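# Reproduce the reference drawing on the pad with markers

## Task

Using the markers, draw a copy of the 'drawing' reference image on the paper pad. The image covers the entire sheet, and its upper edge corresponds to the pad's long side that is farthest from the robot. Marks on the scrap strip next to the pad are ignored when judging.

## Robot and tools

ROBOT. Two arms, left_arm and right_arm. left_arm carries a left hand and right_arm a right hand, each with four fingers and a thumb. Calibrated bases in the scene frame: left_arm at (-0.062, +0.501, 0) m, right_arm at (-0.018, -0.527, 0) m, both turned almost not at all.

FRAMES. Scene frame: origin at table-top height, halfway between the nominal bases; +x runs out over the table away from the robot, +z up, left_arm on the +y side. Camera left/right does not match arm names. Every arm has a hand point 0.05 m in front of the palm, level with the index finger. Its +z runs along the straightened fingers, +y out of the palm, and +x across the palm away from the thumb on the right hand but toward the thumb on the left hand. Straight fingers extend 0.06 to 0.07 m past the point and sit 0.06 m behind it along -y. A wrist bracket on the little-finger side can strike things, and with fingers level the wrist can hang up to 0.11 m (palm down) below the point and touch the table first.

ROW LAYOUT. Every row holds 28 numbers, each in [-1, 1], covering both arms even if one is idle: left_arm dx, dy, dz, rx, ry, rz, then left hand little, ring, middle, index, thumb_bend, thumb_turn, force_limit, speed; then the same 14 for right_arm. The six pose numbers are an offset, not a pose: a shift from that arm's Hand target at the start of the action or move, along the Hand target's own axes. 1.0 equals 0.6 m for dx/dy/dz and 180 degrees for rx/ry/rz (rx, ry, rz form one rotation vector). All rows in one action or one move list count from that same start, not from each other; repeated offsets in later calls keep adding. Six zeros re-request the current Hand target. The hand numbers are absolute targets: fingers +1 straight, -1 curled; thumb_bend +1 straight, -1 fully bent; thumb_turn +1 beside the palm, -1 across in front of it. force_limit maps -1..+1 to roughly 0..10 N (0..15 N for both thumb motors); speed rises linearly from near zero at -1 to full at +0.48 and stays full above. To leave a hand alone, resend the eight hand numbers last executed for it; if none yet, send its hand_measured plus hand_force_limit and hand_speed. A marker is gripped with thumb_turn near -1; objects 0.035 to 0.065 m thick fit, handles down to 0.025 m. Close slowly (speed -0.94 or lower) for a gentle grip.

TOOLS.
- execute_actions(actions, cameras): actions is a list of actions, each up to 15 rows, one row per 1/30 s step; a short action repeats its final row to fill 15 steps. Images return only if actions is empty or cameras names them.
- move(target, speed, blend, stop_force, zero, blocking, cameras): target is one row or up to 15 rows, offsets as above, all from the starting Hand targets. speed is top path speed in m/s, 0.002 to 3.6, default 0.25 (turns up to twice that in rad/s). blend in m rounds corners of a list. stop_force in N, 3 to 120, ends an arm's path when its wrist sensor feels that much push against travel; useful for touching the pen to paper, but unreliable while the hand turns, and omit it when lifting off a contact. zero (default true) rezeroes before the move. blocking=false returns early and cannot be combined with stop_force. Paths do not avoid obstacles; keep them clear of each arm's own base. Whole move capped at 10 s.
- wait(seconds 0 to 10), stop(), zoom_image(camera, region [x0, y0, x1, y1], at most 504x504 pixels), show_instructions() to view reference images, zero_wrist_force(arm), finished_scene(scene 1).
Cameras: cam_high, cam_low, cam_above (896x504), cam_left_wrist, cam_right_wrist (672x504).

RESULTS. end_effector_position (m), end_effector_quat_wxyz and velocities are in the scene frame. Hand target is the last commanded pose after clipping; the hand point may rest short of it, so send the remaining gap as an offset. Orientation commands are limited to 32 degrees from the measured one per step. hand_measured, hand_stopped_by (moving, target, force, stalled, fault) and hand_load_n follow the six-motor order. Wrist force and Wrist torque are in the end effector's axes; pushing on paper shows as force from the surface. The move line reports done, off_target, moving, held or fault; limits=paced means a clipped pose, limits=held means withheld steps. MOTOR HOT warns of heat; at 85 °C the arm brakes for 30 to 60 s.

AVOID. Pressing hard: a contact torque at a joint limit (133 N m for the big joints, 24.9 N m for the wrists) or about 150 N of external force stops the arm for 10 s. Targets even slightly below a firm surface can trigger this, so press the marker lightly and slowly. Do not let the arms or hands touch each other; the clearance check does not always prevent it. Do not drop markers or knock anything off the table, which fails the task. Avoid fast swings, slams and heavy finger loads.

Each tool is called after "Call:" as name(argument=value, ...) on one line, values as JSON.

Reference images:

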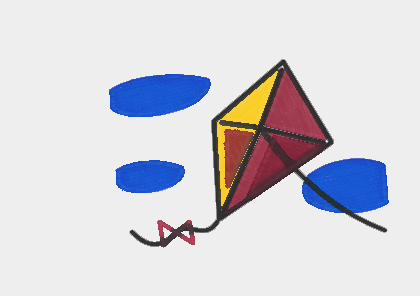

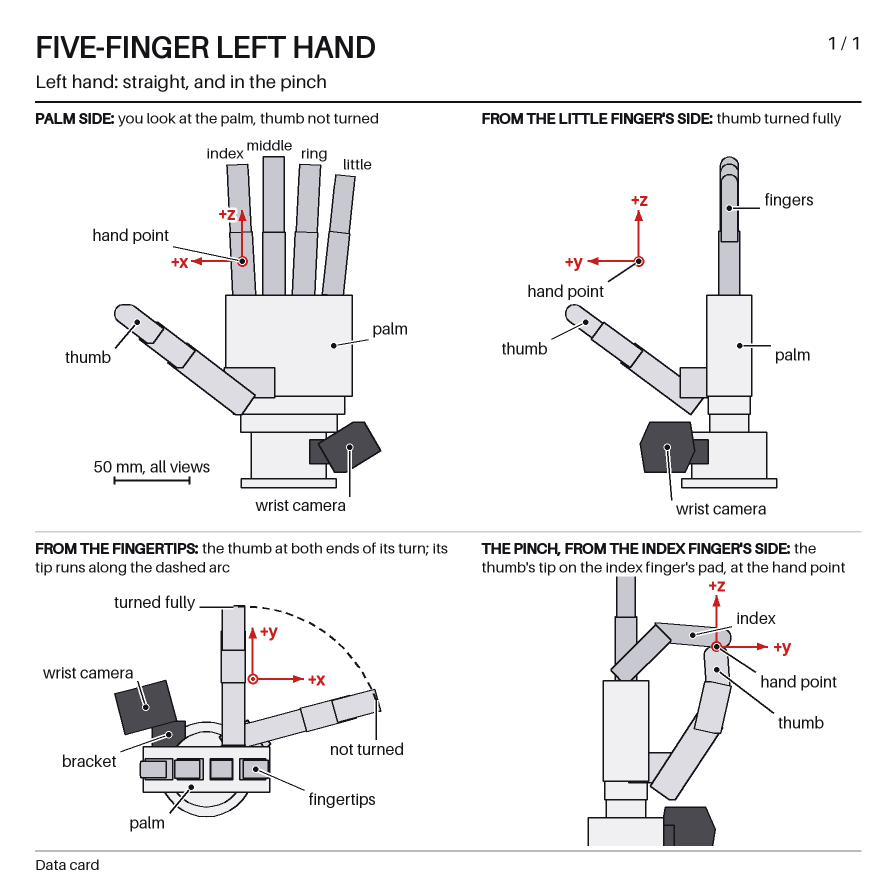

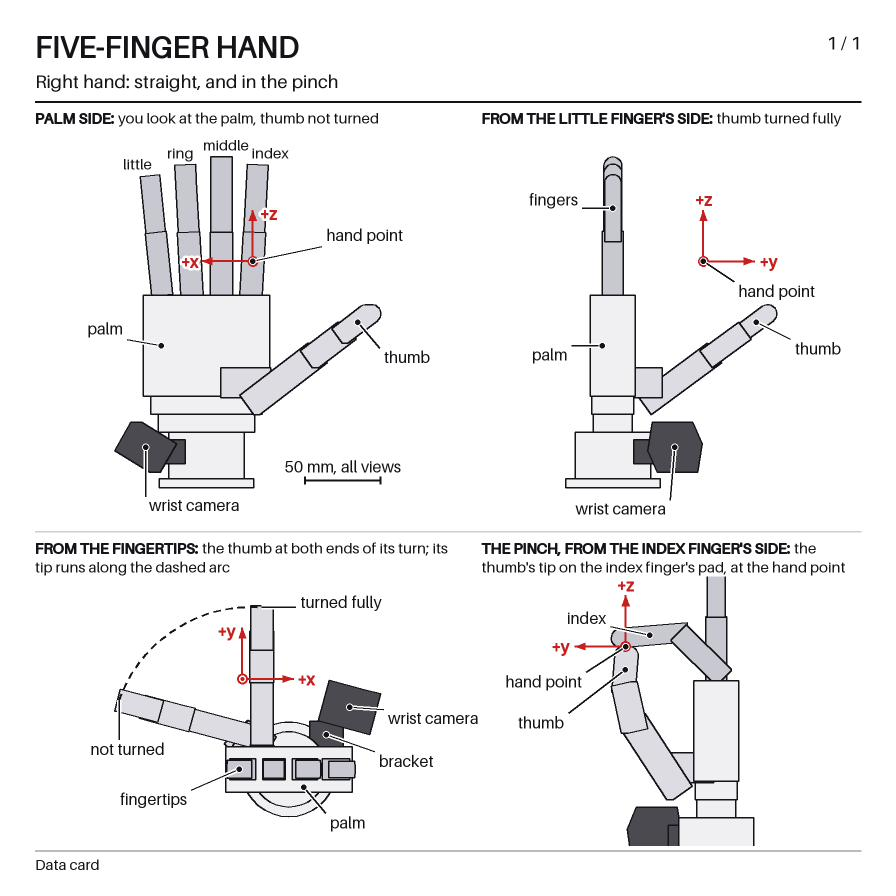

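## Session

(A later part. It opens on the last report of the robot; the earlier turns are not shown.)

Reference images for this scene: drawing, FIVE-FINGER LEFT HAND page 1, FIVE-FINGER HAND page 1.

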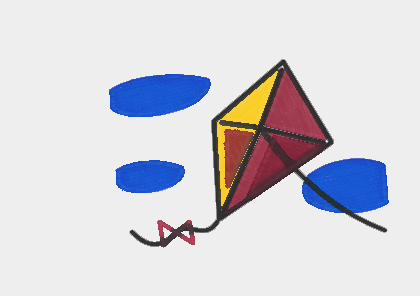

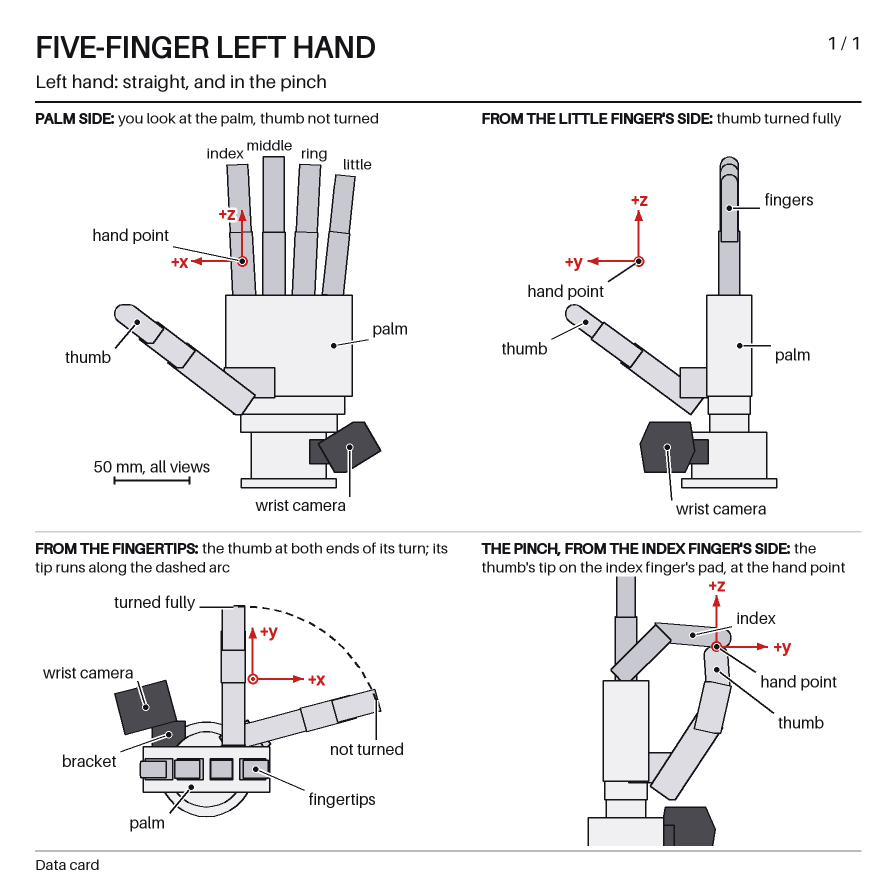

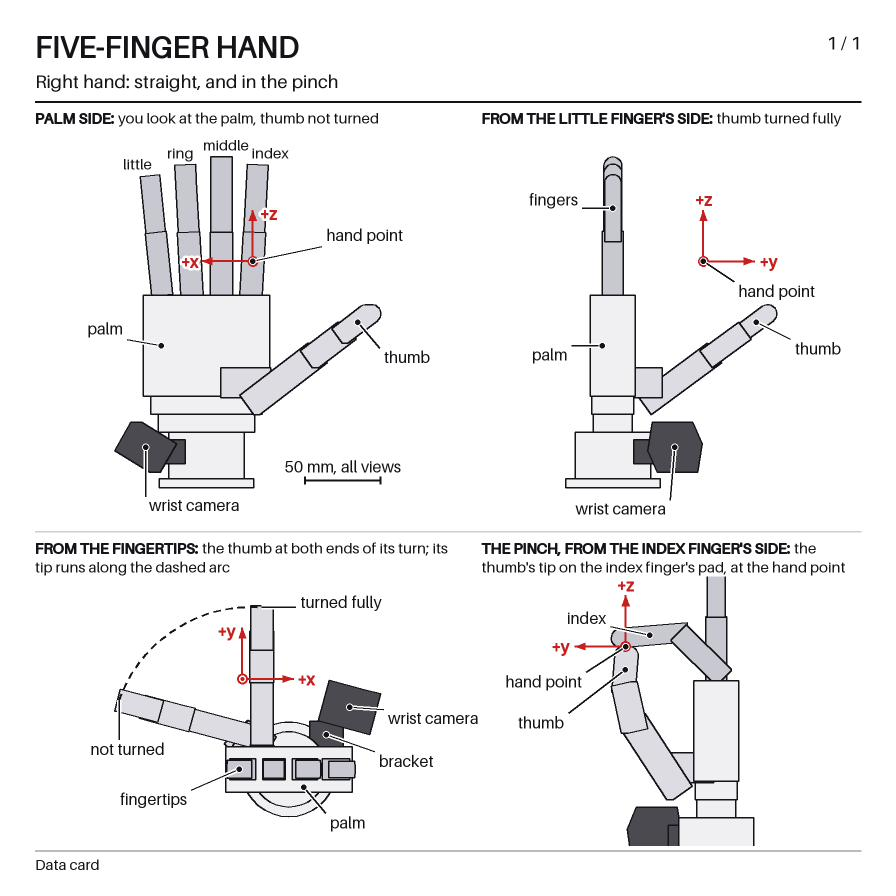

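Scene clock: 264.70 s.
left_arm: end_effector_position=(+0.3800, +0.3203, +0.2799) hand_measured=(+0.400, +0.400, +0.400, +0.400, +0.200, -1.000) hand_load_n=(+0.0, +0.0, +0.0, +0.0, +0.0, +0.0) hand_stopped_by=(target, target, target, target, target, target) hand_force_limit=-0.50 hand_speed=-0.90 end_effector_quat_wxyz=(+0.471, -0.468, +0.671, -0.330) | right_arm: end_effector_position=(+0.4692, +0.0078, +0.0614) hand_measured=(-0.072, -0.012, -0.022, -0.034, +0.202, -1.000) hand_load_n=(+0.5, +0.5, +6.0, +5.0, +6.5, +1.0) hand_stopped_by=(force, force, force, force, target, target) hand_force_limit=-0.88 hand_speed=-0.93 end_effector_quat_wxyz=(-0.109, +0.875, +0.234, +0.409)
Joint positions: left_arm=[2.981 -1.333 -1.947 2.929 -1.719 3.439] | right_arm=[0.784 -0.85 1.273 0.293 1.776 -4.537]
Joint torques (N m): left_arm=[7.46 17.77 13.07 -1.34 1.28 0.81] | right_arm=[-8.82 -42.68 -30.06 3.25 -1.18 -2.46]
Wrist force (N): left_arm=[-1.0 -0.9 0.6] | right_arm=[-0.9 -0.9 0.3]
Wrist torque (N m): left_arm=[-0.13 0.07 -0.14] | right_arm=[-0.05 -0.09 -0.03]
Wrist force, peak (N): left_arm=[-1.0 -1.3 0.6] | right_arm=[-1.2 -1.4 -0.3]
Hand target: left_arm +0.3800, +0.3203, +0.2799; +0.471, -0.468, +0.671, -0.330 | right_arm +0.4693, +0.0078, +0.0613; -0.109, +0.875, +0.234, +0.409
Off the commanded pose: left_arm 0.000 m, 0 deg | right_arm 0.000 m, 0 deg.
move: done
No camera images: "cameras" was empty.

Call:
move(target=[[0,0,0,0,0,0,0.4,0.4,0.4,0.4,0.2,-1,-0.5,-0.9,-0.00266,0.00022,-0.00318,0,0,0,-0.3,-0.3,-0.5,-0.5,0.2,-1,-0.88,-0.93],[0,0,0,0,0,0,0.4,0.4,0.4,0.4,0.2,-1,-0.5,-0.9,-0.01169,-0.01619,-0.01394,0,0,0,-0.3,-0.3,-0.5,-0.5,0.2,-1,-0.88,-0.93],[0,0,0,0,0,0,0.4,0.4,0.4,0.4,0.2,-1,-0.5,-0.9,-0.01121,-0.01018,-0.01336,0,0,0,-0.3,-0.3,-0.5,-0.5,0.2,-1,-0.88,-0.93],[0,0,0,0,0,0,0.4,0.4,0.4,0.4,0.2,-1,-0.5,-0.9,-0.00535,0.0005,-0.00638,0,0,0,-0.3,-0.3,-0.5,-0.5,0.2,-1,-0.88,-0.93],[0,0,0,0,0,0,0.4,0.4,0.4,0.4,0.2,-1,-0.5,-0.9,-0.00799,0.00083,-0.00952,0,0,0,-0.3,-0.3,-0.5,-0.5,0.2,-1,-0.88,-0.93],[0,0,0,0,0,0,0.4,0.4,0.4,0.4,0.2,-1,-0.5,-0.9,-0.01072,-0.00417,-0.0128,0,0,0,-0.3,-0.3,-0.5,-0.5,0.2,-1,-0.88,-0.93],[0,0,0,0,0,0,0.4,0.4,0.4,0.4,0.2,-1,-0.5,-0.9,-0.01059,-0.00003,-0.01263,0,0,0,-0.3,-0.3,-0.5,-0.5,0.2,-1,-0.88,-0.93],[0,0,0,0,0,0,0.4,0.4,0.4,0.4,0.2,-1,-0.5,-0.9,0.01494,-0.00003,-0.03406,0,0,0,-0.3,-0.3,-0.5,-0.5,0.2,-1,-0.88,-0.93]], speed=0.06, cameras=[])

Call:
move(target=[0,0,0,0,0,0,0.4,0.4,0.4,0.4,0.2,-1,-0.5,-0.9,-0.0607,0.2387,-0.2797,0,0,0,-0.3,-0.3,-0.5,-0.5,0.2,-1,-0.88,-0.93], speed=0.25, cameras=["cam_above"])

Call:
zoom_image(camera="cam_above", region=[420, 240, 500, 320])

Scene clock: 268.97 s.
left_arm: end_effector_position=(+0.3800, +0.3203, +0.2799) hand_measured=(+0.400, +0.400, +0.400, +0.400, +0.200, -1.000) hand_load_n=(+0.0, +0.0, +0.0, +0.0, +0.0, +0.5) hand_stopped_by=(target, target, target, target, target, target) hand_force_limit=-0.50 hand_speed=-0.90 end_effector_quat_wxyz=(+0.471, -0.468, +0.671, -0.330) | right_arm: end_effector_position=(+0.4607, +0.0028, +0.0813) hand_measured=(-0.072, -0.012, -0.022, -0.034, +0.202, -1.000) hand_load_n=(+0.5, +0.5, +5.5, +5.5, +6.0, +1.0) hand_stopped_by=(force, force, force, force, target, target) hand_force_limit=-0.88 hand_speed=-0.93 end_effector_quat_wxyz=(-0.109, +0.875, +0.234, +0.409)
Joint positions: left_arm=[2.981 -1.333 -1.947 2.929 -1.719 3.439] | right_arm=[0.788 -0.89 1.287 0.318 1.779 -4.534]
Joint torques (N m): left_arm=[7.6 17.57 12.37 -1.04 1.28 0.62] | right_arm=[-8.3 -54.76 -30.09 3.38 -0.9 -1.36]
Wrist force (N): left_arm=[-1.0 -0.8 0.5] | right_arm=[-1.2 -0.7 0.4]
Wrist torque (N m): left_arm=[-0.11 0.06 -0.13] | right_arm=[-0.03 -0.05 -0.03]
Wrist force, peak (N): left_arm=[-1.0 -1.1 0.8] | right_arm=[-1.6 -0.8 0.8]
Hand target: left_arm +0.3800, +0.3203, +0.2799; +0.471, -0.468, +0.671, -0.330 | right_arm +0.4607, +0.0028, +0.0813; -0.109, +0.875, +0.234, +0.409
Off the commanded pose: left_arm 0.000 m, 0 deg | right_arm 0.000 m, 0 deg.
move: done
No camera images: "cameras" was empty.

Scene clock: 270.47 s.
left_arm: end_effector_position=(+0.3800, +0.3203, +0.2799) hand_measured=(+0.400, +0.400, +0.400, +0.400, +0.200, -1.000) hand_load_n=(+0.0, +0.0, +0.0, +0.0, +0.0, +0.0) hand_stopped_by=(target, target, target, target, target, target) hand_force_limit=-0.50 hand_speed=-0.90 end_effector_quat_wxyz=(+0.471, -0.468, +0.671, -0.330) | right_arm: end_effector_position=(+0.4005, -0.1971, +0.1612) hand_measured=(-0.072, -0.012, -0.022, -0.034, +0.202, -1.000) hand_load_n=(+0.0, +0.5, +6.0, +5.5, +6.5, +1.0) hand_stopped_by=(force, force, force, force, target, target) hand_force_limit=-0.88 hand_speed=-0.93 end_effector_quat_wxyz=(-0.109, +0.875, +0.234, +0.409)
Joint positions: left_arm=[2.981 -1.333 -1.947 2.929 -1.719 3.439] | right_arm=[0.526 -1.423 1.845 0.275 1.58 -4.705]
Joint torques (N m): left_arm=[7.85 17.54 12.39 -1.09 1.21 0.79] | right_arm=[-6.39 -34.52 -9.45 3.05 -1.73 -2.45]
Wrist force (N): left_arm=[-0.9 -1.0 0.7] | right_arm=[-1.3 -0.7 0.4]
Wrist torque (N m): left_arm=[-0.15 0.07 -0.13] | right_arm=[-0.03 -0.05 -0.05]
Wrist force, peak (N): left_arm=[-1.0 -1.1 0.9] | right_arm=[-1.1 -1.9 1.5]
Hand target: left_arm +0.3800, +0.3203, +0.2799; +0.471, -0.468, +0.671, -0.330 | right_arm +0.4004, -0.1971, +0.1612; -0.109, +0.875, +0.234, +0.409
Off the commanded pose: left_arm 0.000 m, 0 deg | right_arm 0.000 m, 0 deg.
move: done
Images, in order (width x height): cam_above 896x504.

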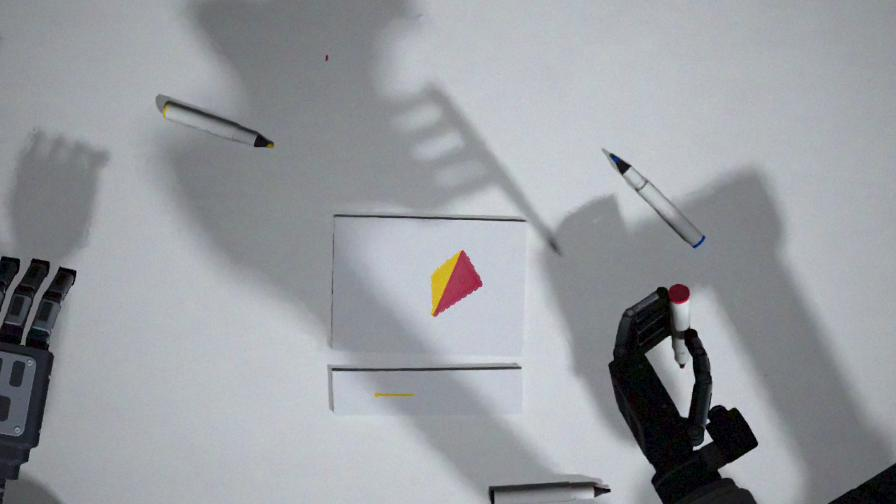

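Scaled by 6.300 from the camera's 896x504 image, which has a finer 1280x720 frame.

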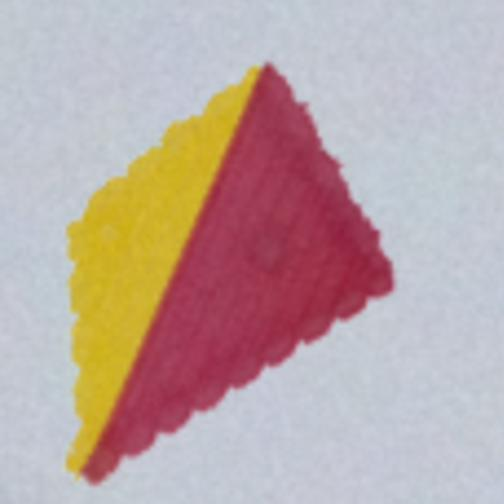

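Call:
move(target=[0,0,0,0,0,0,0.4,0.4,0.4,0.4,0.2,-1,-0.5,-0.9,0.065,-0.2773,0.3108,0,0,0,-0.3,-0.3,-0.5,-0.5,0.2,-1,-0.88,-0.93], speed=0.25, cameras=[])

Scene clock: 274.70 s.
left_arm: end_effector_position=(+0.3800, +0.3203, +0.2799) hand_measured=(+0.400, +0.400, +0.400, +0.400, +0.200, -1.000) hand_load_n=(+0.0, +0.0, +0.0, +0.0, +0.0, +0.0) hand_stopped_by=(target, target, target, target, target, target) hand_force_limit=-0.50 hand_speed=-0.90 end_effector_quat_wxyz=(+0.471, -0.468, +0.671, -0.330) | right_arm: end_effector_position=(+0.4630, +0.0308, +0.0713) hand_measured=(-0.072, -0.012, -0.022, -0.034, +0.202, -1.000) hand_load_n=(+0.0, +0.0, +6.0, +5.5, +6.5, +1.0) hand_stopped_by=(force, force, force, force, target, target) hand_force_limit=-0.88 hand_speed=-0.93 end_effector_quat_wxyz=(-0.109, +0.875, +0.234, +0.409)
Joint positions: left_arm=[2.981 -1.333 -1.947 2.929 -1.719 3.439] | right_arm=[0.819 -0.82 1.191 0.349 1.802 -4.514]
Joint torques (N m): left_arm=[7.02 17.35 12.96 -1.12 1.14 0.77] | right_arm=[8.02 -43.66 -30.13 3.06 1.04 2.08]
Wrist force (N): left_arm=[-0.7 -0.9 0.5] | right_arm=[-1.3 -0.7 0.5]
Wrist torque (N m): left_arm=[-0.13 0.03 -0.12] | right_arm=[-0.03 -0.05 -0.17]
Wrist force, peak (N): left_arm=[-1.1 -1.2 0.7] | right_arm=[-1.3 -1.7 1.5]
Hand target: left_arm +0.3800, +0.3203, +0.2799; +0.471, -0.468, +0.671, -0.330 | right_arm +0.4630, +0.0309, +0.0713; -0.109, +0.875, +0.234, +0.409
Off the commanded pose: left_arm 0.000 m, 0 deg | right_arm 0.000 m, 0 deg.
move: done
No camera images: "cameras" was empty.

Call:
move(target=[[0,0,0,0,0,0,0.4,0.4,0.4,0.4,0.2,-1,-0.5,-0.9,-0.01277,0,0.01071,0,0,0,-0.3,-0.3,-0.5,-0.5,0.2,-1,-0.88,-0.93],[0,0,0,0,0,0,0.4,0.4,0.4,0.4,0.2,-1,-0.5,-0.9,-0.02977,0.03597,-0.00956,0,0,0,-0.3,-0.3,-0.5,-0.5,0.2,-1,-0.88,-0.93],[0,0,0,0,0,0,0.4,0.4,0.4,0.4,0.2,-1,-0.5,-0.9,-0.03019,0.03122,-0.01005,0,0,0,-0.3,-0.3,-0.5,-0.5,0.2,-1,-0.88,-0.93],[0,0,0,0,0,0,0.4,0.4,0.4,0.4,0.2,-1,-0.5,-0.9,-0.01628,0.00169,0.00653,0,0,0,-0.3,-0.3,-0.5,-0.5,0.2,-1,-0.88,-0.93],[0,0,0,0,0,0,0.4,0.4,0.4,0.4,0.2,-1,-0.5,-0.9,-0.01977,0.00349,0.00237,0,0,0,-0.3,-0.3,-0.5,-0.5,0.2,-1,-0.88,-0.93],[0,0,0,0,0,0,0.4,0.4,0.4,0.4,0.2,-1,-0.5,-0.9,-0.03061,0.02649,-0.01055,0,0,0,-0.3,-0.3,-0.5,-0.5,0.2,-1,-0.88,-0.93],[0,0,0,0,0,0,0.4,0.4,0.4,0.4,0.2,-1,-0.5,-0.9,-0.03107,0.02182,-0.01109,0,0,0,-0.3,-0.3,-0.5,-0.5,0.2,-1,-0.88,-0.93],[0,0,0,0,0,0,0.4,0.4,0.4,0.4,0.2,-1,-0.5,-0.9,-0.02325,0.0053,-0.00178,0,0,0,-0.3,-0.3,-0.5,-0.5,0.2,-1,-0.88,-0.93],[0,0,0,0,0,0,0.4,0.4,0.4,0.4,0.2,-1,-0.5,-0.9,-0.02674,0.00691,-0.00593,0,0,0,-0.3,-0.3,-0.5,-0.5,0.2,-1,-0.88,-0.93],[0,0,0,0,0,0,0.4,0.4,0.4,0.4,0.2,-1,-0.5,-0.9,-0.03146,0.017,-0.01156,0,0,0,-0.3,-0.3,-0.5,-0.5,0.2,-1,-0.88,-0.93],[0,0,0,0,0,0,0.4,0.4,0.4,0.4,0.2,-1,-0.5,-0.9,-0.0319,0.01234,-0.01209,0,0,0,-0.3,-0.3,-0.5,-0.5,0.2,-1,-0.88,-0.93],[0,0,0,0,0,0,0.4,0.4,0.4,0.4,0.2,-1,-0.5,-0.9,-0.03015,0.00868,-0.01,0,0,0,-0.3,-0.3,-0.5,-0.5,0.2,-1,-0.88,-0.93],[0,0,0,0,0,0,0.4,0.4,0.4,0.4,0.2,-1,-0.5,-0.9,-0.00462,0.00868,-0.03143,0,0,0,-0.3,-0.3,-0.5,-0.5,0.2,-1,-0.88,-0.93]], speed=0.06, cameras=["cam_above"])

Scene clock: 281.57 s.
left_arm: end_effector_position=(+0.3800, +0.3203, +0.2799) hand_measured=(+0.400, +0.400, +0.400, +0.400, +0.200, -1.000) hand_load_n=(+0.0, +0.0, +0.0, +0.0, +0.0, +0.0) hand_stopped_by=(target, target, target, target, target, target) hand_force_limit=-0.50 hand_speed=-0.90 end_effector_quat_wxyz=(+0.471, -0.468, +0.671, -0.330) | right_arm: end_effector_position=(+0.4515, +0.0183, +0.0813) hand_measured=(-0.072, -0.012, -0.022, -0.034, +0.202, -1.000) hand_load_n=(+0.0, +0.0, +6.0, +5.5, +6.0, +1.0) hand_stopped_by=(force, force, force, force, target, target) hand_force_limit=-0.88 hand_speed=-0.93 end_effector_quat_wxyz=(-0.109, +0.875, +0.234, +0.409)
Joint positions: left_arm=[2.981 -1.333 -1.947 2.929 -1.719 3.439] | right_arm=[0.819 -0.868 1.251 0.338 1.802 -4.514]
Joint torques (N m): left_arm=[7.63 18.31 13.19 -0.82 1.18 0.75] | right_arm=[8.12 -56.31 -30.31 3.22 1.09 1.99]
Wrist force (N): left_arm=[-0.8 -0.9 0.5] | right_arm=[-1.5 -0.8 0.5]
Wrist torque (N m): left_arm=[-0.13 0.05 -0.12] | right_arm=[-0.06 -0.02 -0.19]
Wrist force, peak (N): left_arm=[-1.1 -1.3 0.5] | right_arm=[-1.8 -0.7 0.9]
Hand target: left_arm +0.3800, +0.3203, +0.2799; +0.471, -0.468, +0.671, -0.330 | right_arm +0.4515, +0.0183, +0.0813; -0.109, +0.875, +0.234, +0.409
Off the commanded pose: left_arm 0.000 m, 0 deg | right_arm 0.000 m, 0 deg.
move: done
Images, in order (width x height): cam_above 896x504.

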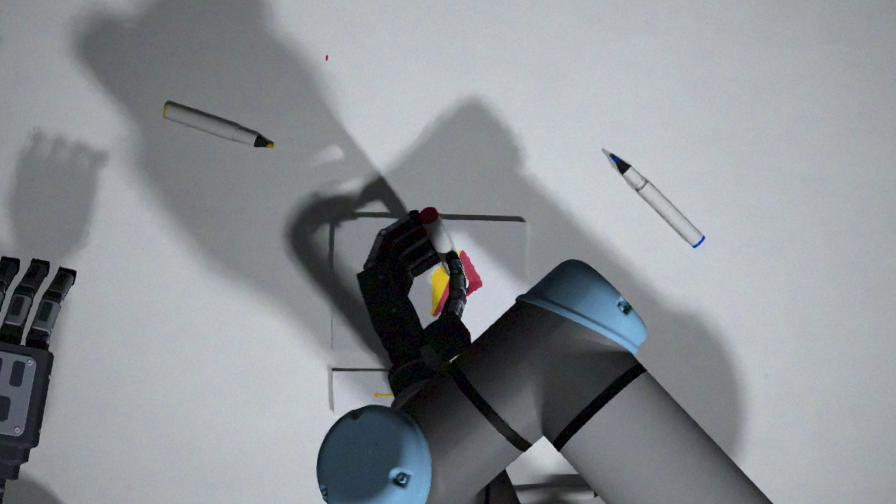

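Call:
move(target=[0,0,0,0,0,0,0.4,0.4,0.4,0.4,0.2,-1,-0.5,-0.9,0.0103,-0.0215,0.0385,0,0,0,-0.3,-0.3,-0.5,-0.5,0.2,-1,-0.88,-0.93], speed=0.1, cameras=[])

Call:
move(target=[[0,0,0,0,0,0,0.4,0.4,0.4,0.4,0.2,-1,-0.5,-0.9,-0.01277,0,0.01071,0,0,0,-0.3,-0.3,-0.5,-0.5,0.2,-1,-0.88,-0.93],[0,0,0,0,0,0,0.4,0.4,0.4,0.4,0.2,-1,-0.5,-0.9,-0.03144,-0.03376,-0.01152,0,0,0,-0.3,-0.3,-0.5,-0.5,0.2,-1,-0.88,-0.93],[0,0,0,0,0,0,0.4,0.4,0.4,0.4,0.2,-1,-0.5,-0.9,-0.02679,-0.03051,-0.00599,0,0,0,-0.3,-0.3,-0.5,-0.5,0.2,-1,-0.88,-0.93],[0,0,0,0,0,0,0.4,0.4,0.4,0.4,0.2,-1,-0.5,-0.9,-0.01172,-0.00319,0.01196,0,0,0,-0.3,-0.3,-0.5,-0.5,0.2,-1,-0.88,-0.93],[0,0,0,0,0,0,0.4,0.4,0.4,0.4,0.2,-1,-0.5,-0.9,-0.01066,-0.00637,0.01322,0,0,0,-0.3,-0.3,-0.5,-0.5,0.2,-1,-0.88,-0.93],[0,0,0,0,0,0,0.4,0.4,0.4,0.4,0.2,-1,-0.5,-0.9,-0.02216,-0.02718,-0.00048,0,0,0,-0.3,-0.3,-0.5,-0.5,0.2,-1,-0.88,-0.93],[0,0,0,0,0,0,0.4,0.4,0.4,0.4,0.2,-1,-0.5,-0.9,-0.01752,-0.02393,0.00506,0,0,0,-0.3,-0.3,-0.5,-0.5,0.2,-1,-0.88,-0.93],[0,0,0,0,0,0,0.4,0.4,0.4,0.4,0.2,-1,-0.5,-0.9,-0.00961,-0.00956,0.01447,0,0,0,-0.3,-0.3,-0.5,-0.5,0.2,-1,-0.88,-0.93],[0,0,0,0,0,0,0.4,0.4,0.4,0.4,0.2,-1,-0.5,-0.9,-0.00853,-0.01282,0.01576,0,0,0,-0.3,-0.3,-0.5,-0.5,0.2,-1,-0.88,-0.93],[0,0,0,0,0,0,0.4,0.4,0.4,0.4,0.2,-1,-0.5,-0.9,-0.01289,-0.02061,0.01057,0,0,0,-0.3,-0.3,-0.5,-0.5,0.2,-1,-0.88,-0.93],[0,0,0,0,0,0,0.4,0.4,0.4,0.4,0.2,-1,-0.5,-0.9,-0.00824,-0.01736,0.01611,0,0,0,-0.3,-0.3,-0.5,-0.5,0.2,-1,-0.88,-0.93],[0,0,0,0,0,0,0.4,0.4,0.4,0.4,0.2,-1,-0.5,-0.9,0.01729,-0.01736,-0.00532,0,0,0,-0.3,-0.3,-0.5,-0.5,0.2,-1,-0.88,-0.93]], speed=0.06, cameras=[])

Call:
move(target=[0,0,0,0,0,0,0.4,0.4,0.4,0.4,0.2,-1,-0.5,-0.9,-0.0607,0.2387,-0.2797,0,0,0,-0.3,-0.3,-0.5,-0.5,0.2,-1,-0.88,-0.93], speed=0.25, cameras=["cam_above"])

Call:
zoom_image(camera="cam_above", region=[420, 240, 500, 320])

Scene clock: 284.57 s.
left_arm: end_effector_position=(+0.3800, +0.3203, +0.2799) hand_measured=(+0.400, +0.400, +0.400, +0.400, +0.200, -1.000) hand_load_n=(+0.0, +0.0, +0.0, +0.0, +0.0, +0.0) hand_stopped_by=(target, target, target, target, target, target) hand_force_limit=-0.50 hand_speed=-0.90 end_effector_quat_wxyz=(+0.471, -0.468, +0.671, -0.330) | right_arm: end_effector_position=(+0.4639, +0.0402, +0.0712) hand_measured=(-0.072, -0.012, -0.022, -0.034, +0.202, -1.000) hand_load_n=(+0.5, +0.5, +6.0, +5.5, +6.5, +1.0) hand_stopped_by=(force, force, force, force, target, target) hand_force_limit=-0.88 hand_speed=-0.93 end_effector_quat_wxyz=(-0.109, +0.875, +0.234, +0.409)
Joint positions: left_arm=[2.981 -1.333 -1.947 2.929 -1.719 3.439] | right_arm=[0.828 -0.798 1.153 0.367 1.81 -4.507]
Joint torques (N m): left_arm=[6.69 17.45 12.54 -0.95 1.14 0.65] | right_arm=[8.57 -43.55 -28.84 3.21 1.43 2.05]
Wrist force (N): left_arm=[-1.0 -0.8 0.2] | right_arm=[-1.4 -0.9 0.4]
Wrist torque (N m): left_arm=[-0.09 0.07 -0.15] | right_arm=[-0.05 -0.03 -0.19]
Wrist force, peak (N): left_arm=[-0.9 -1.4 0.6] | right_arm=[-1.4 -1.0 0.8]
Hand target: left_arm +0.3800, +0.3203, +0.2799; +0.471, -0.468, +0.671, -0.330 | right_arm +0.4639, +0.0403, +0.0712; -0.109, +0.875, +0.234, +0.409
Off the commanded pose: left_arm 0.000 m, 0 deg | right_arm 0.000 m, 0 deg.
move: done
No camera images: "cameras" was empty.

Scene clock: 290.13 s.
left_arm: end_effector_position=(+0.3800, +0.3203, +0.2799) hand_measured=(+0.400, +0.400, +0.400, +0.400, +0.200, -1.000) hand_load_n=(+0.0, +0.0, +0.0, +0.0, +0.5, +0.0) hand_stopped_by=(target, target, target, target, target, target) hand_force_limit=-0.50 hand_speed=-0.90 end_effector_quat_wxyz=(+0.471, -0.468, +0.671, -0.330) | right_arm: end_effector_position=(+0.4623, +0.0514, +0.0812) hand_measured=(-0.072, -0.012, -0.022, -0.034, +0.202, -1.000) hand_load_n=(+0.0, +0.0, +6.0, +5.5, +6.5, +1.5) hand_stopped_by=(force, force, force, force, target, target) hand_force_limit=-0.88 hand_speed=-0.93 end_effector_quat_wxyz=(-0.109, +0.875, +0.234, +0.409)
Joint positions: left_arm=[2.981 -1.333 -1.947 2.929 -1.719 3.439] | right_arm=[0.842 -0.783 1.1 0.407 1.82 -4.497]
Joint torques (N m): left_arm=[6.27 17.29 12.34 -0.76 1.06 0.66] | right_arm=[-6.98 -60.17 -29.67 3.56 -0.61 -1.01]
Wrist force (N): left_arm=[-1.1 -0.8 0.3] | right_arm=[-1.5 -0.6 0.4]
Wrist torque (N m): left_arm=[-0.09 0.08 -0.15] | right_arm=[-0.02 -0.02 -0.05]
Wrist force, peak (N): left_arm=[-1.0 -1.3 0.6] | right_arm=[-1.9 -0.9 0.6]
Hand target: left_arm +0.3800, +0.3203, +0.2799; +0.471, -0.468, +0.671, -0.330 | right_arm +0.4623, +0.0514, +0.0812; -0.109, +0.875, +0.234, +0.409
Off the commanded pose: left_arm 0.000 m, 0 deg | right_arm 0.000 m, 0 deg.
move: done
No camera images: "cameras" was empty.

Scene clock: 291.63 s.
left_arm: end_effector_position=(+0.3800, +0.3203, +0.2799) hand_measured=(+0.400, +0.400, +0.400, +0.400, +0.200, -1.000) hand_load_n=(+0.0, +0.0, +0.0, +0.0, +0.0, +0.0) hand_stopped_by=(target, target, target, target, target, target) hand_force_limit=-0.50 hand_speed=-0.90 end_effector_quat_wxyz=(+0.471, -0.468, +0.671, -0.330) | right_arm: end_effector_position=(+0.4021, -0.1486, +0.1611) hand_measured=(-0.072, -0.012, -0.022, -0.034, +0.202, -1.000) hand_load_n=(+0.0, +0.0, +6.0, +5.5, +6.5, +1.5) hand_stopped_by=(force, force, force, force, target, target) hand_force_limit=-0.88 hand_speed=-0.93 end_effector_quat_wxyz=(-0.109, +0.875, +0.234, +0.409)
Joint positions: left_arm=[2.981 -1.333 -1.947 2.929 -1.719 3.439] | right_arm=[0.631 -1.328 1.731 0.299 1.66 -4.637]
Joint torques (N m): left_arm=[6.11 17.45 13.09 -0.85 1.09 0.66] | right_arm=[-8.54 -39.01 -9.05 3.05 -1.28 -2.5]
Wrist force (N): left_arm=[-0.9 -0.6 0.6] | right_arm=[-1.5 -0.8 0.6]
Wrist torque (N m): left_arm=[-0.10 0.06 -0.14] | right_arm=[-0.05 -0.02 -0.06]
Wrist force, peak (N): left_arm=[-1.1 -1.1 0.7] | right_arm=[-1.3 -1.5 1.5]
Hand target: left_arm +0.3800, +0.3203, +0.2799; +0.471, -0.468, +0.671, -0.330 | right_arm +0.4020, -0.1486, +0.1611; -0.109, +0.875, +0.234, +0.409
Off the commanded pose: left_arm 0.000 m, 0 deg | right_arm 0.000 m, 0 deg.
move: done
Images, in order (width x height): cam_above 896x504.

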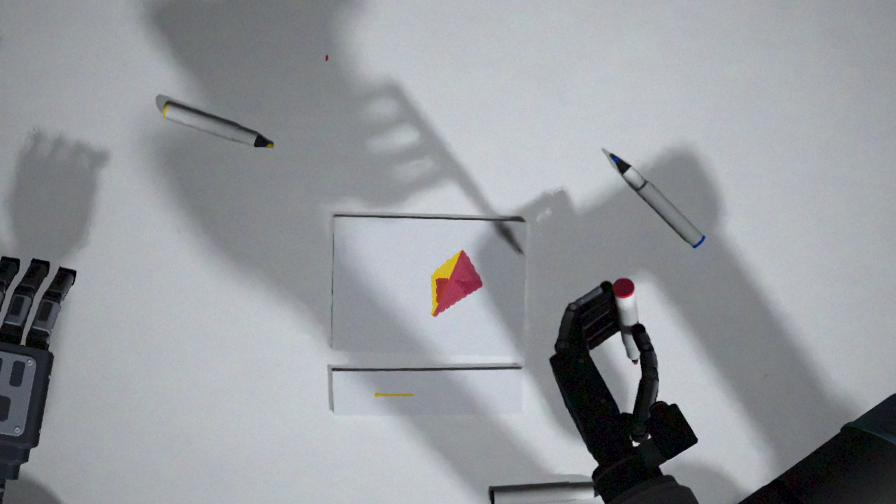

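Scaled by 6.300 from the camera's 896x504 image, which has a finer 1280x720 frame.

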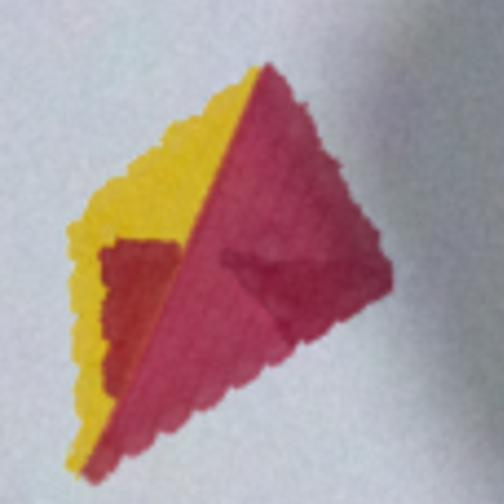

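Call:
move(target=[0,0,0,0,0,0,0.4,0.4,0.4,0.4,0.2,-1,-0.5,-0.9,0.036,-0.2078,0.2757,0,0,0,-0.3,-0.3,-0.5,-0.5,0.2,-1,-0.88,-0.93], speed=0.25, cameras=[])

Call:
move(target=[[0,0,0,0,0,0,0.4,0.4,0.4,0.4,0.2,-1,-0.5,-0.9,-0.01303,0,0.01093,0,0,0,-0.3,-0.3,-0.5,-0.5,0.2,-1,-0.88,-0.93],[0,0,0,0,0,0,0.4,0.4,0.4,0.4,0.2,-1,-0.5,-0.9,-0.02843,0.03275,-0.00742,0,0,0,-0.3,-0.3,-0.5,-0.5,0.2,-1,-0.88,-0.93],[0,0,0,0,0,0,0.4,0.4,0.4,0.4,0.2,-1,-0.5,-0.9,-0.02882,0.02794,-0.00789,0,0,0,-0.3,-0.3,-0.5,-0.5,0.2,-1,-0.88,-0.93],[0,0,0,0,0,0,0.4,0.4,0.4,0.4,0.2,-1,-0.5,-0.9,-0.0165,0.00173,0.0068,0,0,0,-0.3,-0.3,-0.5,-0.5,0.2,-1,-0.88,-0.93],[0,0,0,0,0,0,0.4,0.4,0.4,0.4,0.2,-1,-0.5,-0.9,-0.01995,0.00346,0.00268,0,0,0,-0.3,-0.3,-0.5,-0.5,0.2,-1,-0.88,-0.93],[0,0,0,0,0,0,0.4,0.4,0.4,0.4,0.2,-1,-0.5,-0.9,-0.02925,0.0232,-0.00839,0,0,0,-0.3,-0.3,-0.5,-0.5,0.2,-1,-0.88,-0.93],[0,0,0,0,0,0,0.4,0.4,0.4,0.4,0.2,-1,-0.5,-0.9,-0.0297,0.01853,-0.00893,0,0,0,-0.3,-0.3,-0.5,-0.5,0.2,-1,-0.88,-0.93],[0,0,0,0,0,0,0.4,0.4,0.4,0.4,0.2,-1,-0.5,-0.9,-0.02342,0.00518,-0.00145,0,0,0,-0.3,-0.3,-0.5,-0.5,0.2,-1,-0.88,-0.93],[0,0,0,0,0,0,0.4,0.4,0.4,0.4,0.2,-1,-0.5,-0.9,-0.02688,0.00692,-0.00557,0,0,0,-0.3,-0.3,-0.5,-0.5,0.2,-1,-0.88,-0.93],[0,0,0,0,0,0,0.4,0.4,0.4,0.4,0.2,-1,-0.5,-0.9,-0.03011,0.0138,-0.00943,0,0,0,-0.3,-0.3,-0.5,-0.5,0.2,-1,-0.88,-0.93],[0,0,0,0,0,0,0.4,0.4,0.4,0.4,0.2,-1,-0.5,-0.9,-0.03027,0.00917,-0.00962,0,0,0,-0.3,-0.3,-0.5,-0.5,0.2,-1,-0.88,-0.93]], speed=0.05, cameras=[])

Call:
move(target=[[0,0,0,0,0,0,0.4,0.4,0.4,0.4,0.2,-1,-0.5,-0.9,0.00508,-0.00316,0.00606,0,0,0,-0.3,-0.3,-0.5,-0.5,0.2,-1,-0.88,-0.93],[0,0,0,0,0,0,0.4,0.4,0.4,0.4,0.2,-1,-0.5,-0.9,0.00035,0.00694,0.00043,0,0,0,-0.3,-0.3,-0.5,-0.5,0.2,-1,-0.88,-0.93],[0,0,0,0,0,0,0.4,0.4,0.4,0.4,0.2,-1,-0.5,-0.9,0.00075,0.01175,0.0009,0,0,0,-0.3,-0.3,-0.5,-0.5,0.2,-1,-0.88,-0.93],[0,0,0,0,0,0,0.4,0.4,0.4,0.4,0.2,-1,-0.5,-0.9,0.00856,-0.00477,0.01021,0,0,0,-0.3,-0.3,-0.5,-0.5,0.2,-1,-0.88,-0.93],[0,0,0,0,0,0,0.4,0.4,0.4,0.4,0.2,-1,-0.5,-0.9,0.01205,-0.00657,0.01436,0,0,0,-0.3,-0.3,-0.5,-0.5,0.2,-1,-0.88,-0.93],[0,0,0,0,0,0,0.4,0.4,0.4,0.4,0.2,-1,-0.5,-0.9,0.0012,0.01642,0.00144,0,0,0,-0.3,-0.3,-0.5,-0.5,0.2,-1,-0.88,-0.93],[0,0,0,0,0,0,0.4,0.4,0.4,0.4,0.2,-1,-0.5,-0.9,0.00162,0.02116,0.00193,0,0,0,-0.3,-0.3,-0.5,-0.5,0.2,-1,-0.88,-0.93],[0,0,0,0,0,0,0.4,0.4,0.4,0.4,0.2,-1,-0.5,-0.9,0.01554,-0.00838,0.01852,0,0,0,-0.3,-0.3,-0.5,-0.5,0.2,-1,-0.88,-0.93],[0,0,0,0,0,0,0.4,0.4,0.4,0.4,0.2,-1,-0.5,-0.9,0.01904,-0.01007,0.0227,0,0,0,-0.3,-0.3,-0.5,-0.5,0.2,-1,-0.88,-0.93],[0,0,0,0,0,0,0.4,0.4,0.4,0.4,0.2,-1,-0.5,-0.9,0.00204,0.02589,0.00243,0,0,0,-0.3,-0.3,-0.5,-0.5,0.2,-1,-0.88,-0.93],[0,0,0,0,0,0,0.4,0.4,0.4,0.4,0.2,-1,-0.5,-0.9,0.02757,0.02589,-0.019,0,0,0,-0.3,-0.3,-0.5,-0.5,0.2,-1,-0.88,-0.93]], speed=0.05, cameras=[])

Call:
move(target=[0,0,0,0,0,0,0.4,0.4,0.4,0.4,0.2,-1,-0.5,-0.9,-0.0607,0.2387,-0.2797,0,0,0,-0.3,-0.3,-0.5,-0.5,0.2,-1,-0.88,-0.93], speed=0.25, cameras=["cam_above"])

Call:
zoom_image(camera="cam_above", region=[420, 240, 500, 320])

Scene clock: 298.73 s.
left_arm: end_effector_position=(+0.3800, +0.3203, +0.2799) hand_measured=(+0.400, +0.400, +0.400, +0.400, +0.200, -1.000) hand_load_n=(+0.0, +0.0, +0.0, +0.0, +0.0, +0.0) hand_stopped_by=(target, target, target, target, target, target) hand_force_limit=-0.50 hand_speed=-0.90 end_effector_quat_wxyz=(+0.471, -0.468, +0.671, -0.330) | right_arm: end_effector_position=(+0.4617, +0.0296, +0.0714) hand_measured=(-0.072, -0.012, -0.022, -0.034, +0.202, -1.000) hand_load_n=(+0.0, +0.5, +5.5, +5.5, +6.0, +1.5) hand_stopped_by=(force, force, force, force, target, target) hand_force_limit=-0.88 hand_speed=-0.93 end_effector_quat_wxyz=(-0.109, +0.875, +0.234, +0.409)
Joint positions: left_arm=[2.981 -1.333 -1.947 2.929 -1.719 3.439] | right_arm=[0.819 -0.824 1.199 0.346 1.803 -4.513]
Joint torques (N m): left_arm=[6.41 16.67 12.71 -0.67 1.05 0.66] | right_arm=[7.97 -42.85 -29.72 3.44 1.2 1.93]
Wrist force (N): left_arm=[-0.7 -1.1 0.4] | right_arm=[-1.1 -0.8 0.5]
Wrist torque (N m): left_arm=[-0.16 0.02 -0.11] | right_arm=[-0.04 -0.07 -0.17]
Wrist force, peak (N): left_arm=[-1.3 -1.0 0.7] | right_arm=[-1.5 -1.8 1.5]
Hand target: left_arm +0.3800, +0.3203, +0.2799; +0.471, -0.468, +0.671, -0.330 | right_arm +0.4617, +0.0296, +0.0714; -0.109, +0.875, +0.234, +0.409
Off the commanded pose: left_arm 0.000 m, 0 deg | right_arm 0.000 m, 0 deg.
move: done
No camera images: "cameras" was empty.

Scene clock: 303.67 s.
left_arm: end_effector_position=(+0.3800, +0.3203, +0.2799) hand_measured=(+0.400, +0.400, +0.400, +0.400, +0.200, -1.000) hand_load_n=(+0.0, -0.5, +0.0, +0.0, +0.0, +0.0) hand_stopped_by=(target, target, target, target, target, target) hand_force_limit=-0.50 hand_speed=-0.90 end_effector_quat_wxyz=(+0.471, -0.468, +0.671, -0.330) | right_arm: end_effector_position=(+0.4506, +0.0168, +0.0612) hand_measured=(-0.072, -0.012, -0.022, -0.034, +0.202, -1.000) hand_load_n=(+0.5, +0.5, +6.0, +5.0, +6.5, +1.0) hand_stopped_by=(force, force, force, force, target, target) hand_force_limit=-0.88 hand_speed=-0.93 end_effector_quat_wxyz=(-0.109, +0.875, +0.234, +0.409)
Joint positions: left_arm=[2.981 -1.333 -1.947 2.929 -1.719 3.439] | right_arm=[0.818 -0.853 1.279 0.294 1.802 -4.514]
Joint torques (N m): left_arm=[5.95 17.25 13.4 -0.63 0.96 0.52] | right_arm=[7.09 -42.57 -30.05 3.06 1.19 2.13]
Wrist force (N): left_arm=[-0.6 -0.7 0.4] | right_arm=[-0.7 -0.4 -0.2]
Wrist torque (N m): left_arm=[-0.10 0.01 -0.12] | right_arm=[-0.01 -0.07 -0.18]
Wrist force, peak (N): left_arm=[-1.2 -0.9 0.8] | right_arm=[-1.5 -0.7 0.6]
Hand target: left_arm +0.3800, +0.3203, +0.2799; +0.471, -0.468, +0.671, -0.330 | right_arm +0.4505, +0.0168, +0.0612; -0.109, +0.875, +0.234, +0.409
Off the commanded pose: left_arm 0.000 m, 0 deg | right_arm 0.000 m, 0 deg.
move: done
No camera images: "cameras" was empty.

Scene clock: 309.20 s.
left_arm: end_effector_position=(+0.3800, +0.3203, +0.2799) hand_measured=(+0.400, +0.400, +0.400, +0.400, +0.200, -1.000) hand_load_n=(+0.0, +0.0, +0.0, +0.0, +0.5, +0.0) hand_stopped_by=(target, target, target, target, target, target) hand_force_limit=-0.50 hand_speed=-0.90 end_effector_quat_wxyz=(+0.471, -0.468, +0.671, -0.330) | right_arm: end_effector_position=(+0.4599, +0.0043, +0.0811) hand_measured=(-0.072, -0.012, -0.022, -0.034, +0.202, -1.000) hand_load_n=(+0.5, +0.0, +6.0, +5.5, +6.0, +1.0) hand_stopped_by=(force, force, force, force, target, target) hand_force_limit=-0.88 hand_speed=-0.93 end_effector_quat_wxyz=(-0.109, +0.875, +0.234, +0.409)
Joint positions: left_arm=[2.981 -1.333 -1.947 2.929 -1.719 3.439] | right_arm=[0.791 -0.887 1.284 0.32 1.782 -4.532]
Joint torques (N m): left_arm=[6.01 16.77 13.14 -0.41 0.81 0.52] | right_arm=[-6.82 -54.82 -28.46 3.45 -0.81 -1.48]
Wrist force (N): left_arm=[-0.8 -1.0 0.2] | right_arm=[-1.4 -0.8 0.4]
Wrist torque (N m): left_arm=[-0.11 0.04 -0.13] | right_arm=[-0.04 -0.03 -0.05]
Wrist force, peak (N): left_arm=[-1.2 -1.2 0.8] | right_arm=[-1.6 -0.9 0.5]
Hand target: left_arm +0.3800, +0.3203, +0.2799; +0.471, -0.468, +0.671, -0.330 | right_arm +0.4599, +0.0043, +0.0812; -0.109, +0.875, +0.234, +0.409
Off the commanded pose: left_arm 0.000 m, 0 deg | right_arm 0.000 m, 0 deg.
move: done
No camera images: "cameras" was empty.

Scene clock: 310.70 s.
left_arm: end_effector_position=(+0.3800, +0.3203, +0.2799) hand_measured=(+0.400, +0.400, +0.400, +0.400, +0.200, -1.000) hand_load_n=(+0.0, +0.0, +0.0, +0.0, +0.0, +0.0) hand_stopped_by=(target, target, target, target, target, target) hand_force_limit=-0.50 hand_speed=-0.90 end_effector_quat_wxyz=(+0.471, -0.468, +0.671, -0.330) | right_arm: end_effector_position=(+0.3997, -0.1956, +0.1610) hand_measured=(-0.072, -0.012, -0.022, -0.034, +0.202, -1.000) hand_load_n=(+0.5, +0.5, +6.0, +5.5, +6.0, +1.0) hand_stopped_by=(force, force, force, force, target, target) hand_force_limit=-0.88 hand_speed=-0.93 end_effector_quat_wxyz=(-0.109, +0.875, +0.234, +0.409)
Joint positions: left_arm=[2.981 -1.333 -1.947 2.929 -1.719 3.439] | right_arm=[0.531 -1.421 1.844 0.274 1.583 -4.702]
Joint torques (N m): left_arm=[6.03 17.01 13.24 -0.49 0.95 0.42] | right_arm=[-8.43 -33.42 -10.57 3.12 -1.69 -2.57]
Wrist force (N): left_arm=[-0.8 -0.8 0.6] | right_arm=[-1.0 -0.7 0.5]
Wrist torque (N m): left_arm=[-0.11 0.05 -0.13] | right_arm=[-0.03 -0.10 -0.03]
Wrist force, peak (N): left_arm=[-0.9 -1.3 0.6] | right_arm=[-1.2 -1.6 1.5]
Hand target: left_arm +0.3800, +0.3203, +0.2799; +0.471, -0.468, +0.671, -0.330 | right_arm +0.3996, -0.1957, +0.1610; -0.109, +0.875, +0.234, +0.409
Off the commanded pose: left_arm 0.000 m, 0 deg | right_arm 0.000 m, 0 deg.
move: done
Images, in order (width x height): cam_above 896x504.

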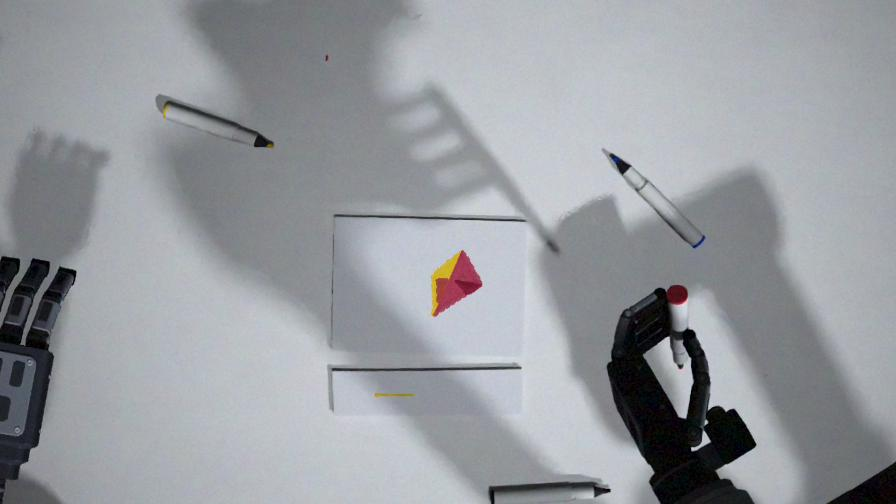

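Scaled by 6.300 from the camera's 896x504 image, which has a finer 1280x720 frame.

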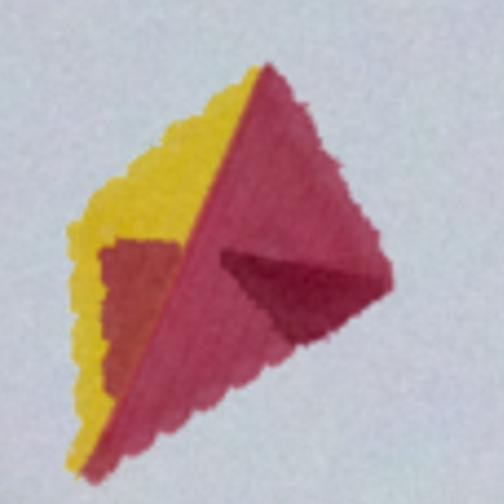

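Call:
move(target=[0,0,0,0,0,0,0.4,0.4,0.4,0.4,0.2,-1,-0.5,-0.9,0.0513,-0.389,0.2938,0,0,0,-0.3,-0.3,-0.5,-0.5,0.2,-1,-0.88,-0.93], speed=0.25, cameras=["cam_above"])

Call:
zoom_image(camera="cam_above", region=[350, 260, 470, 380])

Scene clock: 313.80 s.
left_arm: end_effector_position=(+0.3800, +0.3203, +0.2799) hand_measured=(+0.400, +0.400, +0.400, +0.400, +0.200, -1.000) hand_load_n=(+0.0, +0.0, +0.0, +0.0, +0.0, +0.0) hand_stopped_by=(target, target, target, target, target, target) hand_force_limit=-0.50 hand_speed=-0.90 end_effector_quat_wxyz=(+0.471, -0.468, +0.671, -0.330) | right_arm: end_effector_position=(+0.4174, +0.0839, +0.0714) hand_measured=(-0.072, -0.012, -0.022, -0.034, +0.202, -1.000) hand_load_n=(+0.0, +0.0, +5.5, +5.5, +6.5, +1.0) hand_stopped_by=(force, force, force, force, target, target) hand_force_limit=-0.88 hand_speed=-0.93 end_effector_quat_wxyz=(-0.109, +0.875, +0.234, +0.409)
Joint positions: left_arm=[2.981 -1.333 -1.947 2.929 -1.719 3.439] | right_arm=[0.933 -0.747 1.064 0.425 1.887 -4.434]
Joint torques (N m): left_arm=[5.86 16.28 12.99 -0.38 0.68 0.46] | right_arm=[8.54 -45.77 -30.52 3.18 1.3 1.87]
Wrist force (N): left_arm=[-0.8 -0.7 0.5] | right_arm=[-1.4 -0.7 0.5]
Wrist torque (N m): left_arm=[-0.09 0.04 -0.14] | right_arm=[-0.03 -0.04 -0.17]
Wrist force, peak (N): left_arm=[-1.2 -1.3 0.2] | right_arm=[-1.4 -2.0 1.2]
Hand target: left_arm +0.3800, +0.3203, +0.2799; +0.471, -0.468, +0.671, -0.330 | right_arm +0.4174, +0.0839, +0.0714; -0.109, +0.875, +0.234, +0.409
Off the commanded pose: left_arm 0.000 m, 0 deg | right_arm 0.000 m, 0 deg.
move: done
Images, in order (width x height): cam_above 896x504.

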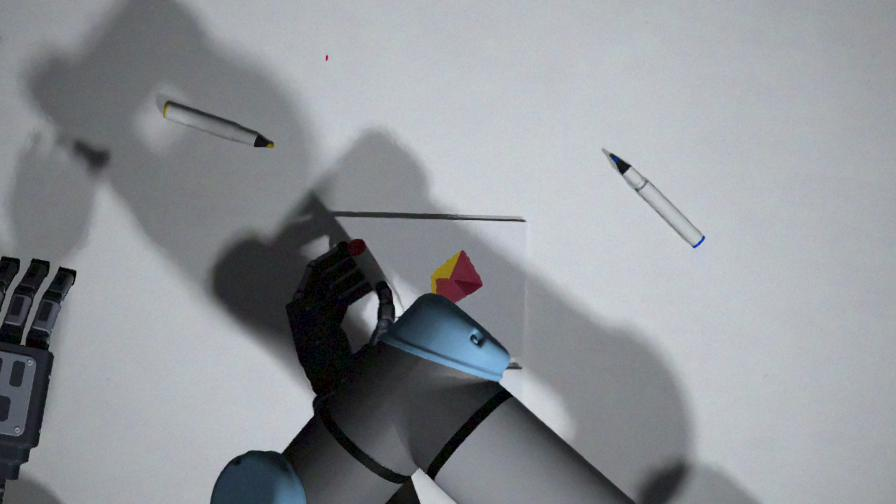

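Scaled by 4.200 from the camera's 896x504 image, which has a finer 1280x720 frame.

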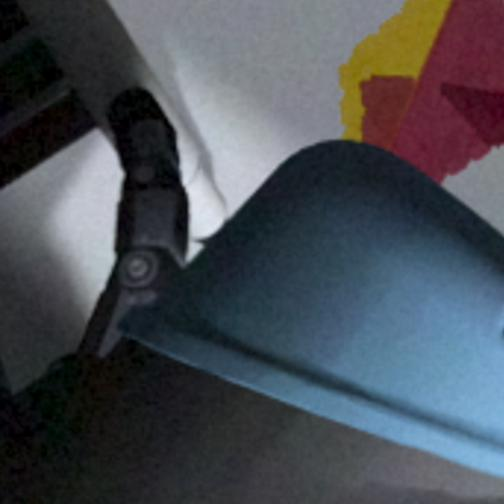

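Call:
move(target=[[0,0,0,0,0,0,0.4,0.4,0.4,0.4,0.2,-1,-0.5,-0.9,-0.01345,-0.00038,0.0103,0,0,0,-0.3,-0.3,-0.5,-0.5,0.2,-1,-0.88,-0.93],[0,0,0,0,0,0,0.4,0.4,0.4,0.4,0.2,-1,-0.5,-0.9,-0.02466,-0.00654,-0.00307,0,0,0,-0.3,-0.3,-0.5,-0.5,0.2,-1,-0.88,-0.93],[0,0,0,0,0,0,0.4,0.4,0.4,0.4,0.2,-1,-0.5,-0.9,-0.02152,0.02222,0.00068,0,0,0,-0.3,-0.3,-0.5,-0.5,0.2,-1,-0.88,-0.93],[0,0,0,0,0,0,0.4,0.4,0.4,0.4,0.2,-1,-0.5,-0.9,-0.03154,0.01608,-0.01125,0,0,0,-0.3,-0.3,-0.5,-0.5,0.2,-1,-0.88,-0.93],[0,0,0,0,0,0,0.4,0.4,0.4,0.4,0.2,-1,-0.5,-0.9,-0.01345,-0.00038,0.0103,0,0,0,-0.3,-0.3,-0.5,-0.5,0.2,-1,-0.88,-0.93],[0,0,0,0,0,0,0.4,0.4,0.4,0.4,0.2,-1,-0.5,-0.9,0.01228,-0.00038,-0.01129,0,0,0,-0.3,-0.3,-0.5,-0.5,0.2,-1,-0.88,-0.93]], speed=0.04, cameras=[])

Call:
move(target=[0,0,0,0,0,0,0.4,0.4,0.4,0.4,0.2,-1,-0.5,-0.9,-0.0607,0.2987,-0.2797,0,0,0,-0.3,-0.3,-0.5,-0.5,0.2,-1,-0.88,-0.93], speed=0.25, cameras=["cam_above"])

Call:
zoom_image(camera="cam_above", region=[370, 240, 500, 350])

Scene clock: 318.83 s.
left_arm: end_effector_position=(+0.3800, +0.3203, +0.2799) hand_measured=(+0.400, +0.400, +0.400, +0.400, +0.200, -1.000) hand_load_n=(+0.0, +0.0, +0.0, +0.0, +0.0, +0.0) hand_stopped_by=(target, target, target, target, target, target) hand_force_limit=-0.50 hand_speed=-0.90 end_effector_quat_wxyz=(+0.471, -0.468, +0.671, -0.330) | right_arm: end_effector_position=(+0.4169, +0.0839, +0.0814) hand_measured=(-0.072, -0.012, -0.022, -0.034, +0.202, -1.000) hand_load_n=(+0.5, +0.0, +6.0, +5.0, +6.5, +1.0) hand_stopped_by=(force, force, force, force, target, target) hand_force_limit=-0.88 hand_speed=-0.93 end_effector_quat_wxyz=(-0.109, +0.875, +0.234, +0.409)
Joint positions: left_arm=[2.981 -1.333 -1.947 2.929 -1.719 3.439] | right_arm=[0.934 -0.756 1.053 0.445 1.888 -4.434]
Joint torques (N m): left_arm=[5.28 16.85 12.81 -0.17 0.8 0.42] | right_arm=[7.86 -61.08 -30.73 3.22 1.37 1.93]
Wrist force (N): left_arm=[-0.9 -0.9 0.7] | right_arm=[-1.4 -0.6 0.4]
Wrist torque (N m): left_arm=[-0.13 0.05 -0.13] | right_arm=[-0.02 -0.03 -0.17]
Wrist force, peak (N): left_arm=[-0.8 -1.4 0.7] | right_arm=[-1.6 -0.8 0.7]
Hand target: left_arm +0.3800, +0.3203, +0.2799; +0.471, -0.468, +0.671, -0.330 | right_arm +0.4169, +0.0839, +0.0814; -0.109, +0.875, +0.234, +0.409
Off the commanded pose: left_arm 0.000 m, 0 deg | right_arm 0.000 m, 0 deg.
move: done
No camera images: "cameras" was empty.

Scene clock: 320.43 s.
left_arm: end_effector_position=(+0.3800, +0.3203, +0.2799) hand_measured=(+0.400, +0.400, +0.400, +0.400, +0.200, -1.000) hand_load_n=(+0.0, +0.0, +0.0, +0.0, +0.0, +0.5) hand_stopped_by=(target, target, target, target, target, target) hand_force_limit=-0.50 hand_speed=-0.90 end_effector_quat_wxyz=(+0.471, -0.468, +0.671, -0.330) | right_arm: end_effector_position=(+0.3746, -0.1473, +0.1613) hand_measured=(-0.072, -0.012, -0.022, -0.034, +0.202, -1.000) hand_load_n=(+0.0, +0.5, +6.0, +5.5, +6.5, +1.0) hand_stopped_by=(force, force, force, force, target, target) hand_force_limit=-0.88 hand_speed=-0.93 end_effector_quat_wxyz=(-0.109, +0.875, +0.234, +0.409)
Joint positions: left_arm=[2.981 -1.333 -1.947 2.929 -1.719 3.439] | right_arm=[0.677 -1.36 1.771 0.293 1.695 -4.608]
Joint torques (N m): left_arm=[5.33 16.27 13.02 -0.35 0.76 0.37] | right_arm=[-7.15 -36.05 -8.85 3.19 -1.31 -2.74]
Wrist force (N): left_arm=[-0.8 -0.9 0.2] | right_arm=[-1.6 -0.8 0.3]
Wrist torque (N m): left_arm=[-0.12 0.03 -0.13] | right_arm=[-0.05 0.00 -0.06]
Wrist force, peak (N): left_arm=[-1.1 -1.0 0.5] | right_arm=[-1.7 -1.8 1.0]
Hand target: left_arm +0.3800, +0.3203, +0.2799; +0.471, -0.468, +0.671, -0.330 | right_arm +0.3746, -0.1473, +0.1613; -0.109, +0.875, +0.234, +0.409
Off the commanded pose: left_arm 0.000 m, 0 deg | right_arm 0.000 m, 0 deg.
move: done
Images, in order (width x height): cam_above 896x504.

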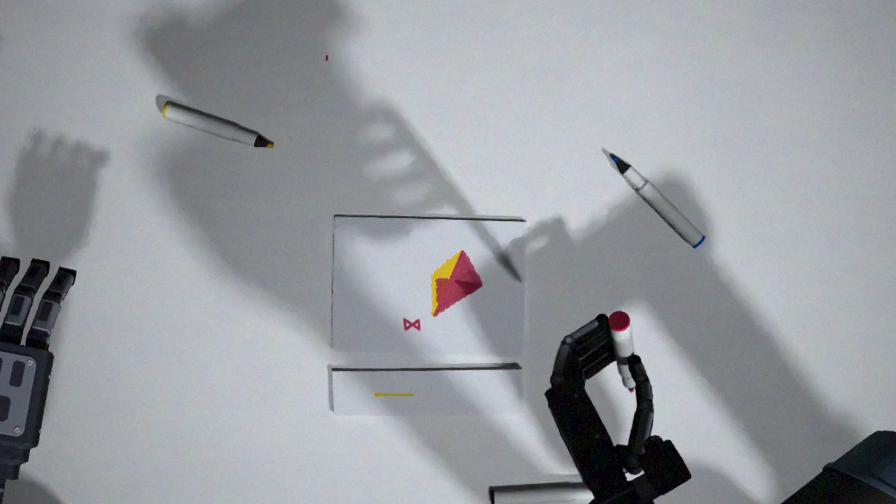

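Scaled by 3.877 from the camera's 896x504 image, which has a finer 1280x720 frame.

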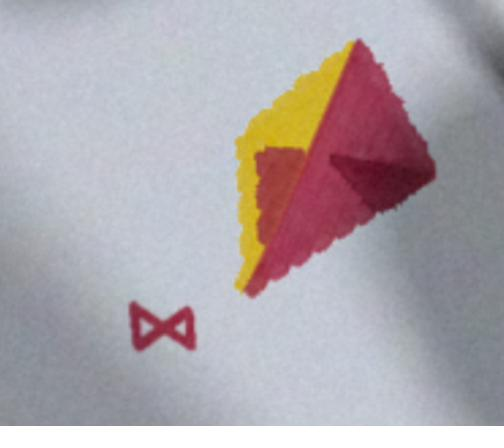

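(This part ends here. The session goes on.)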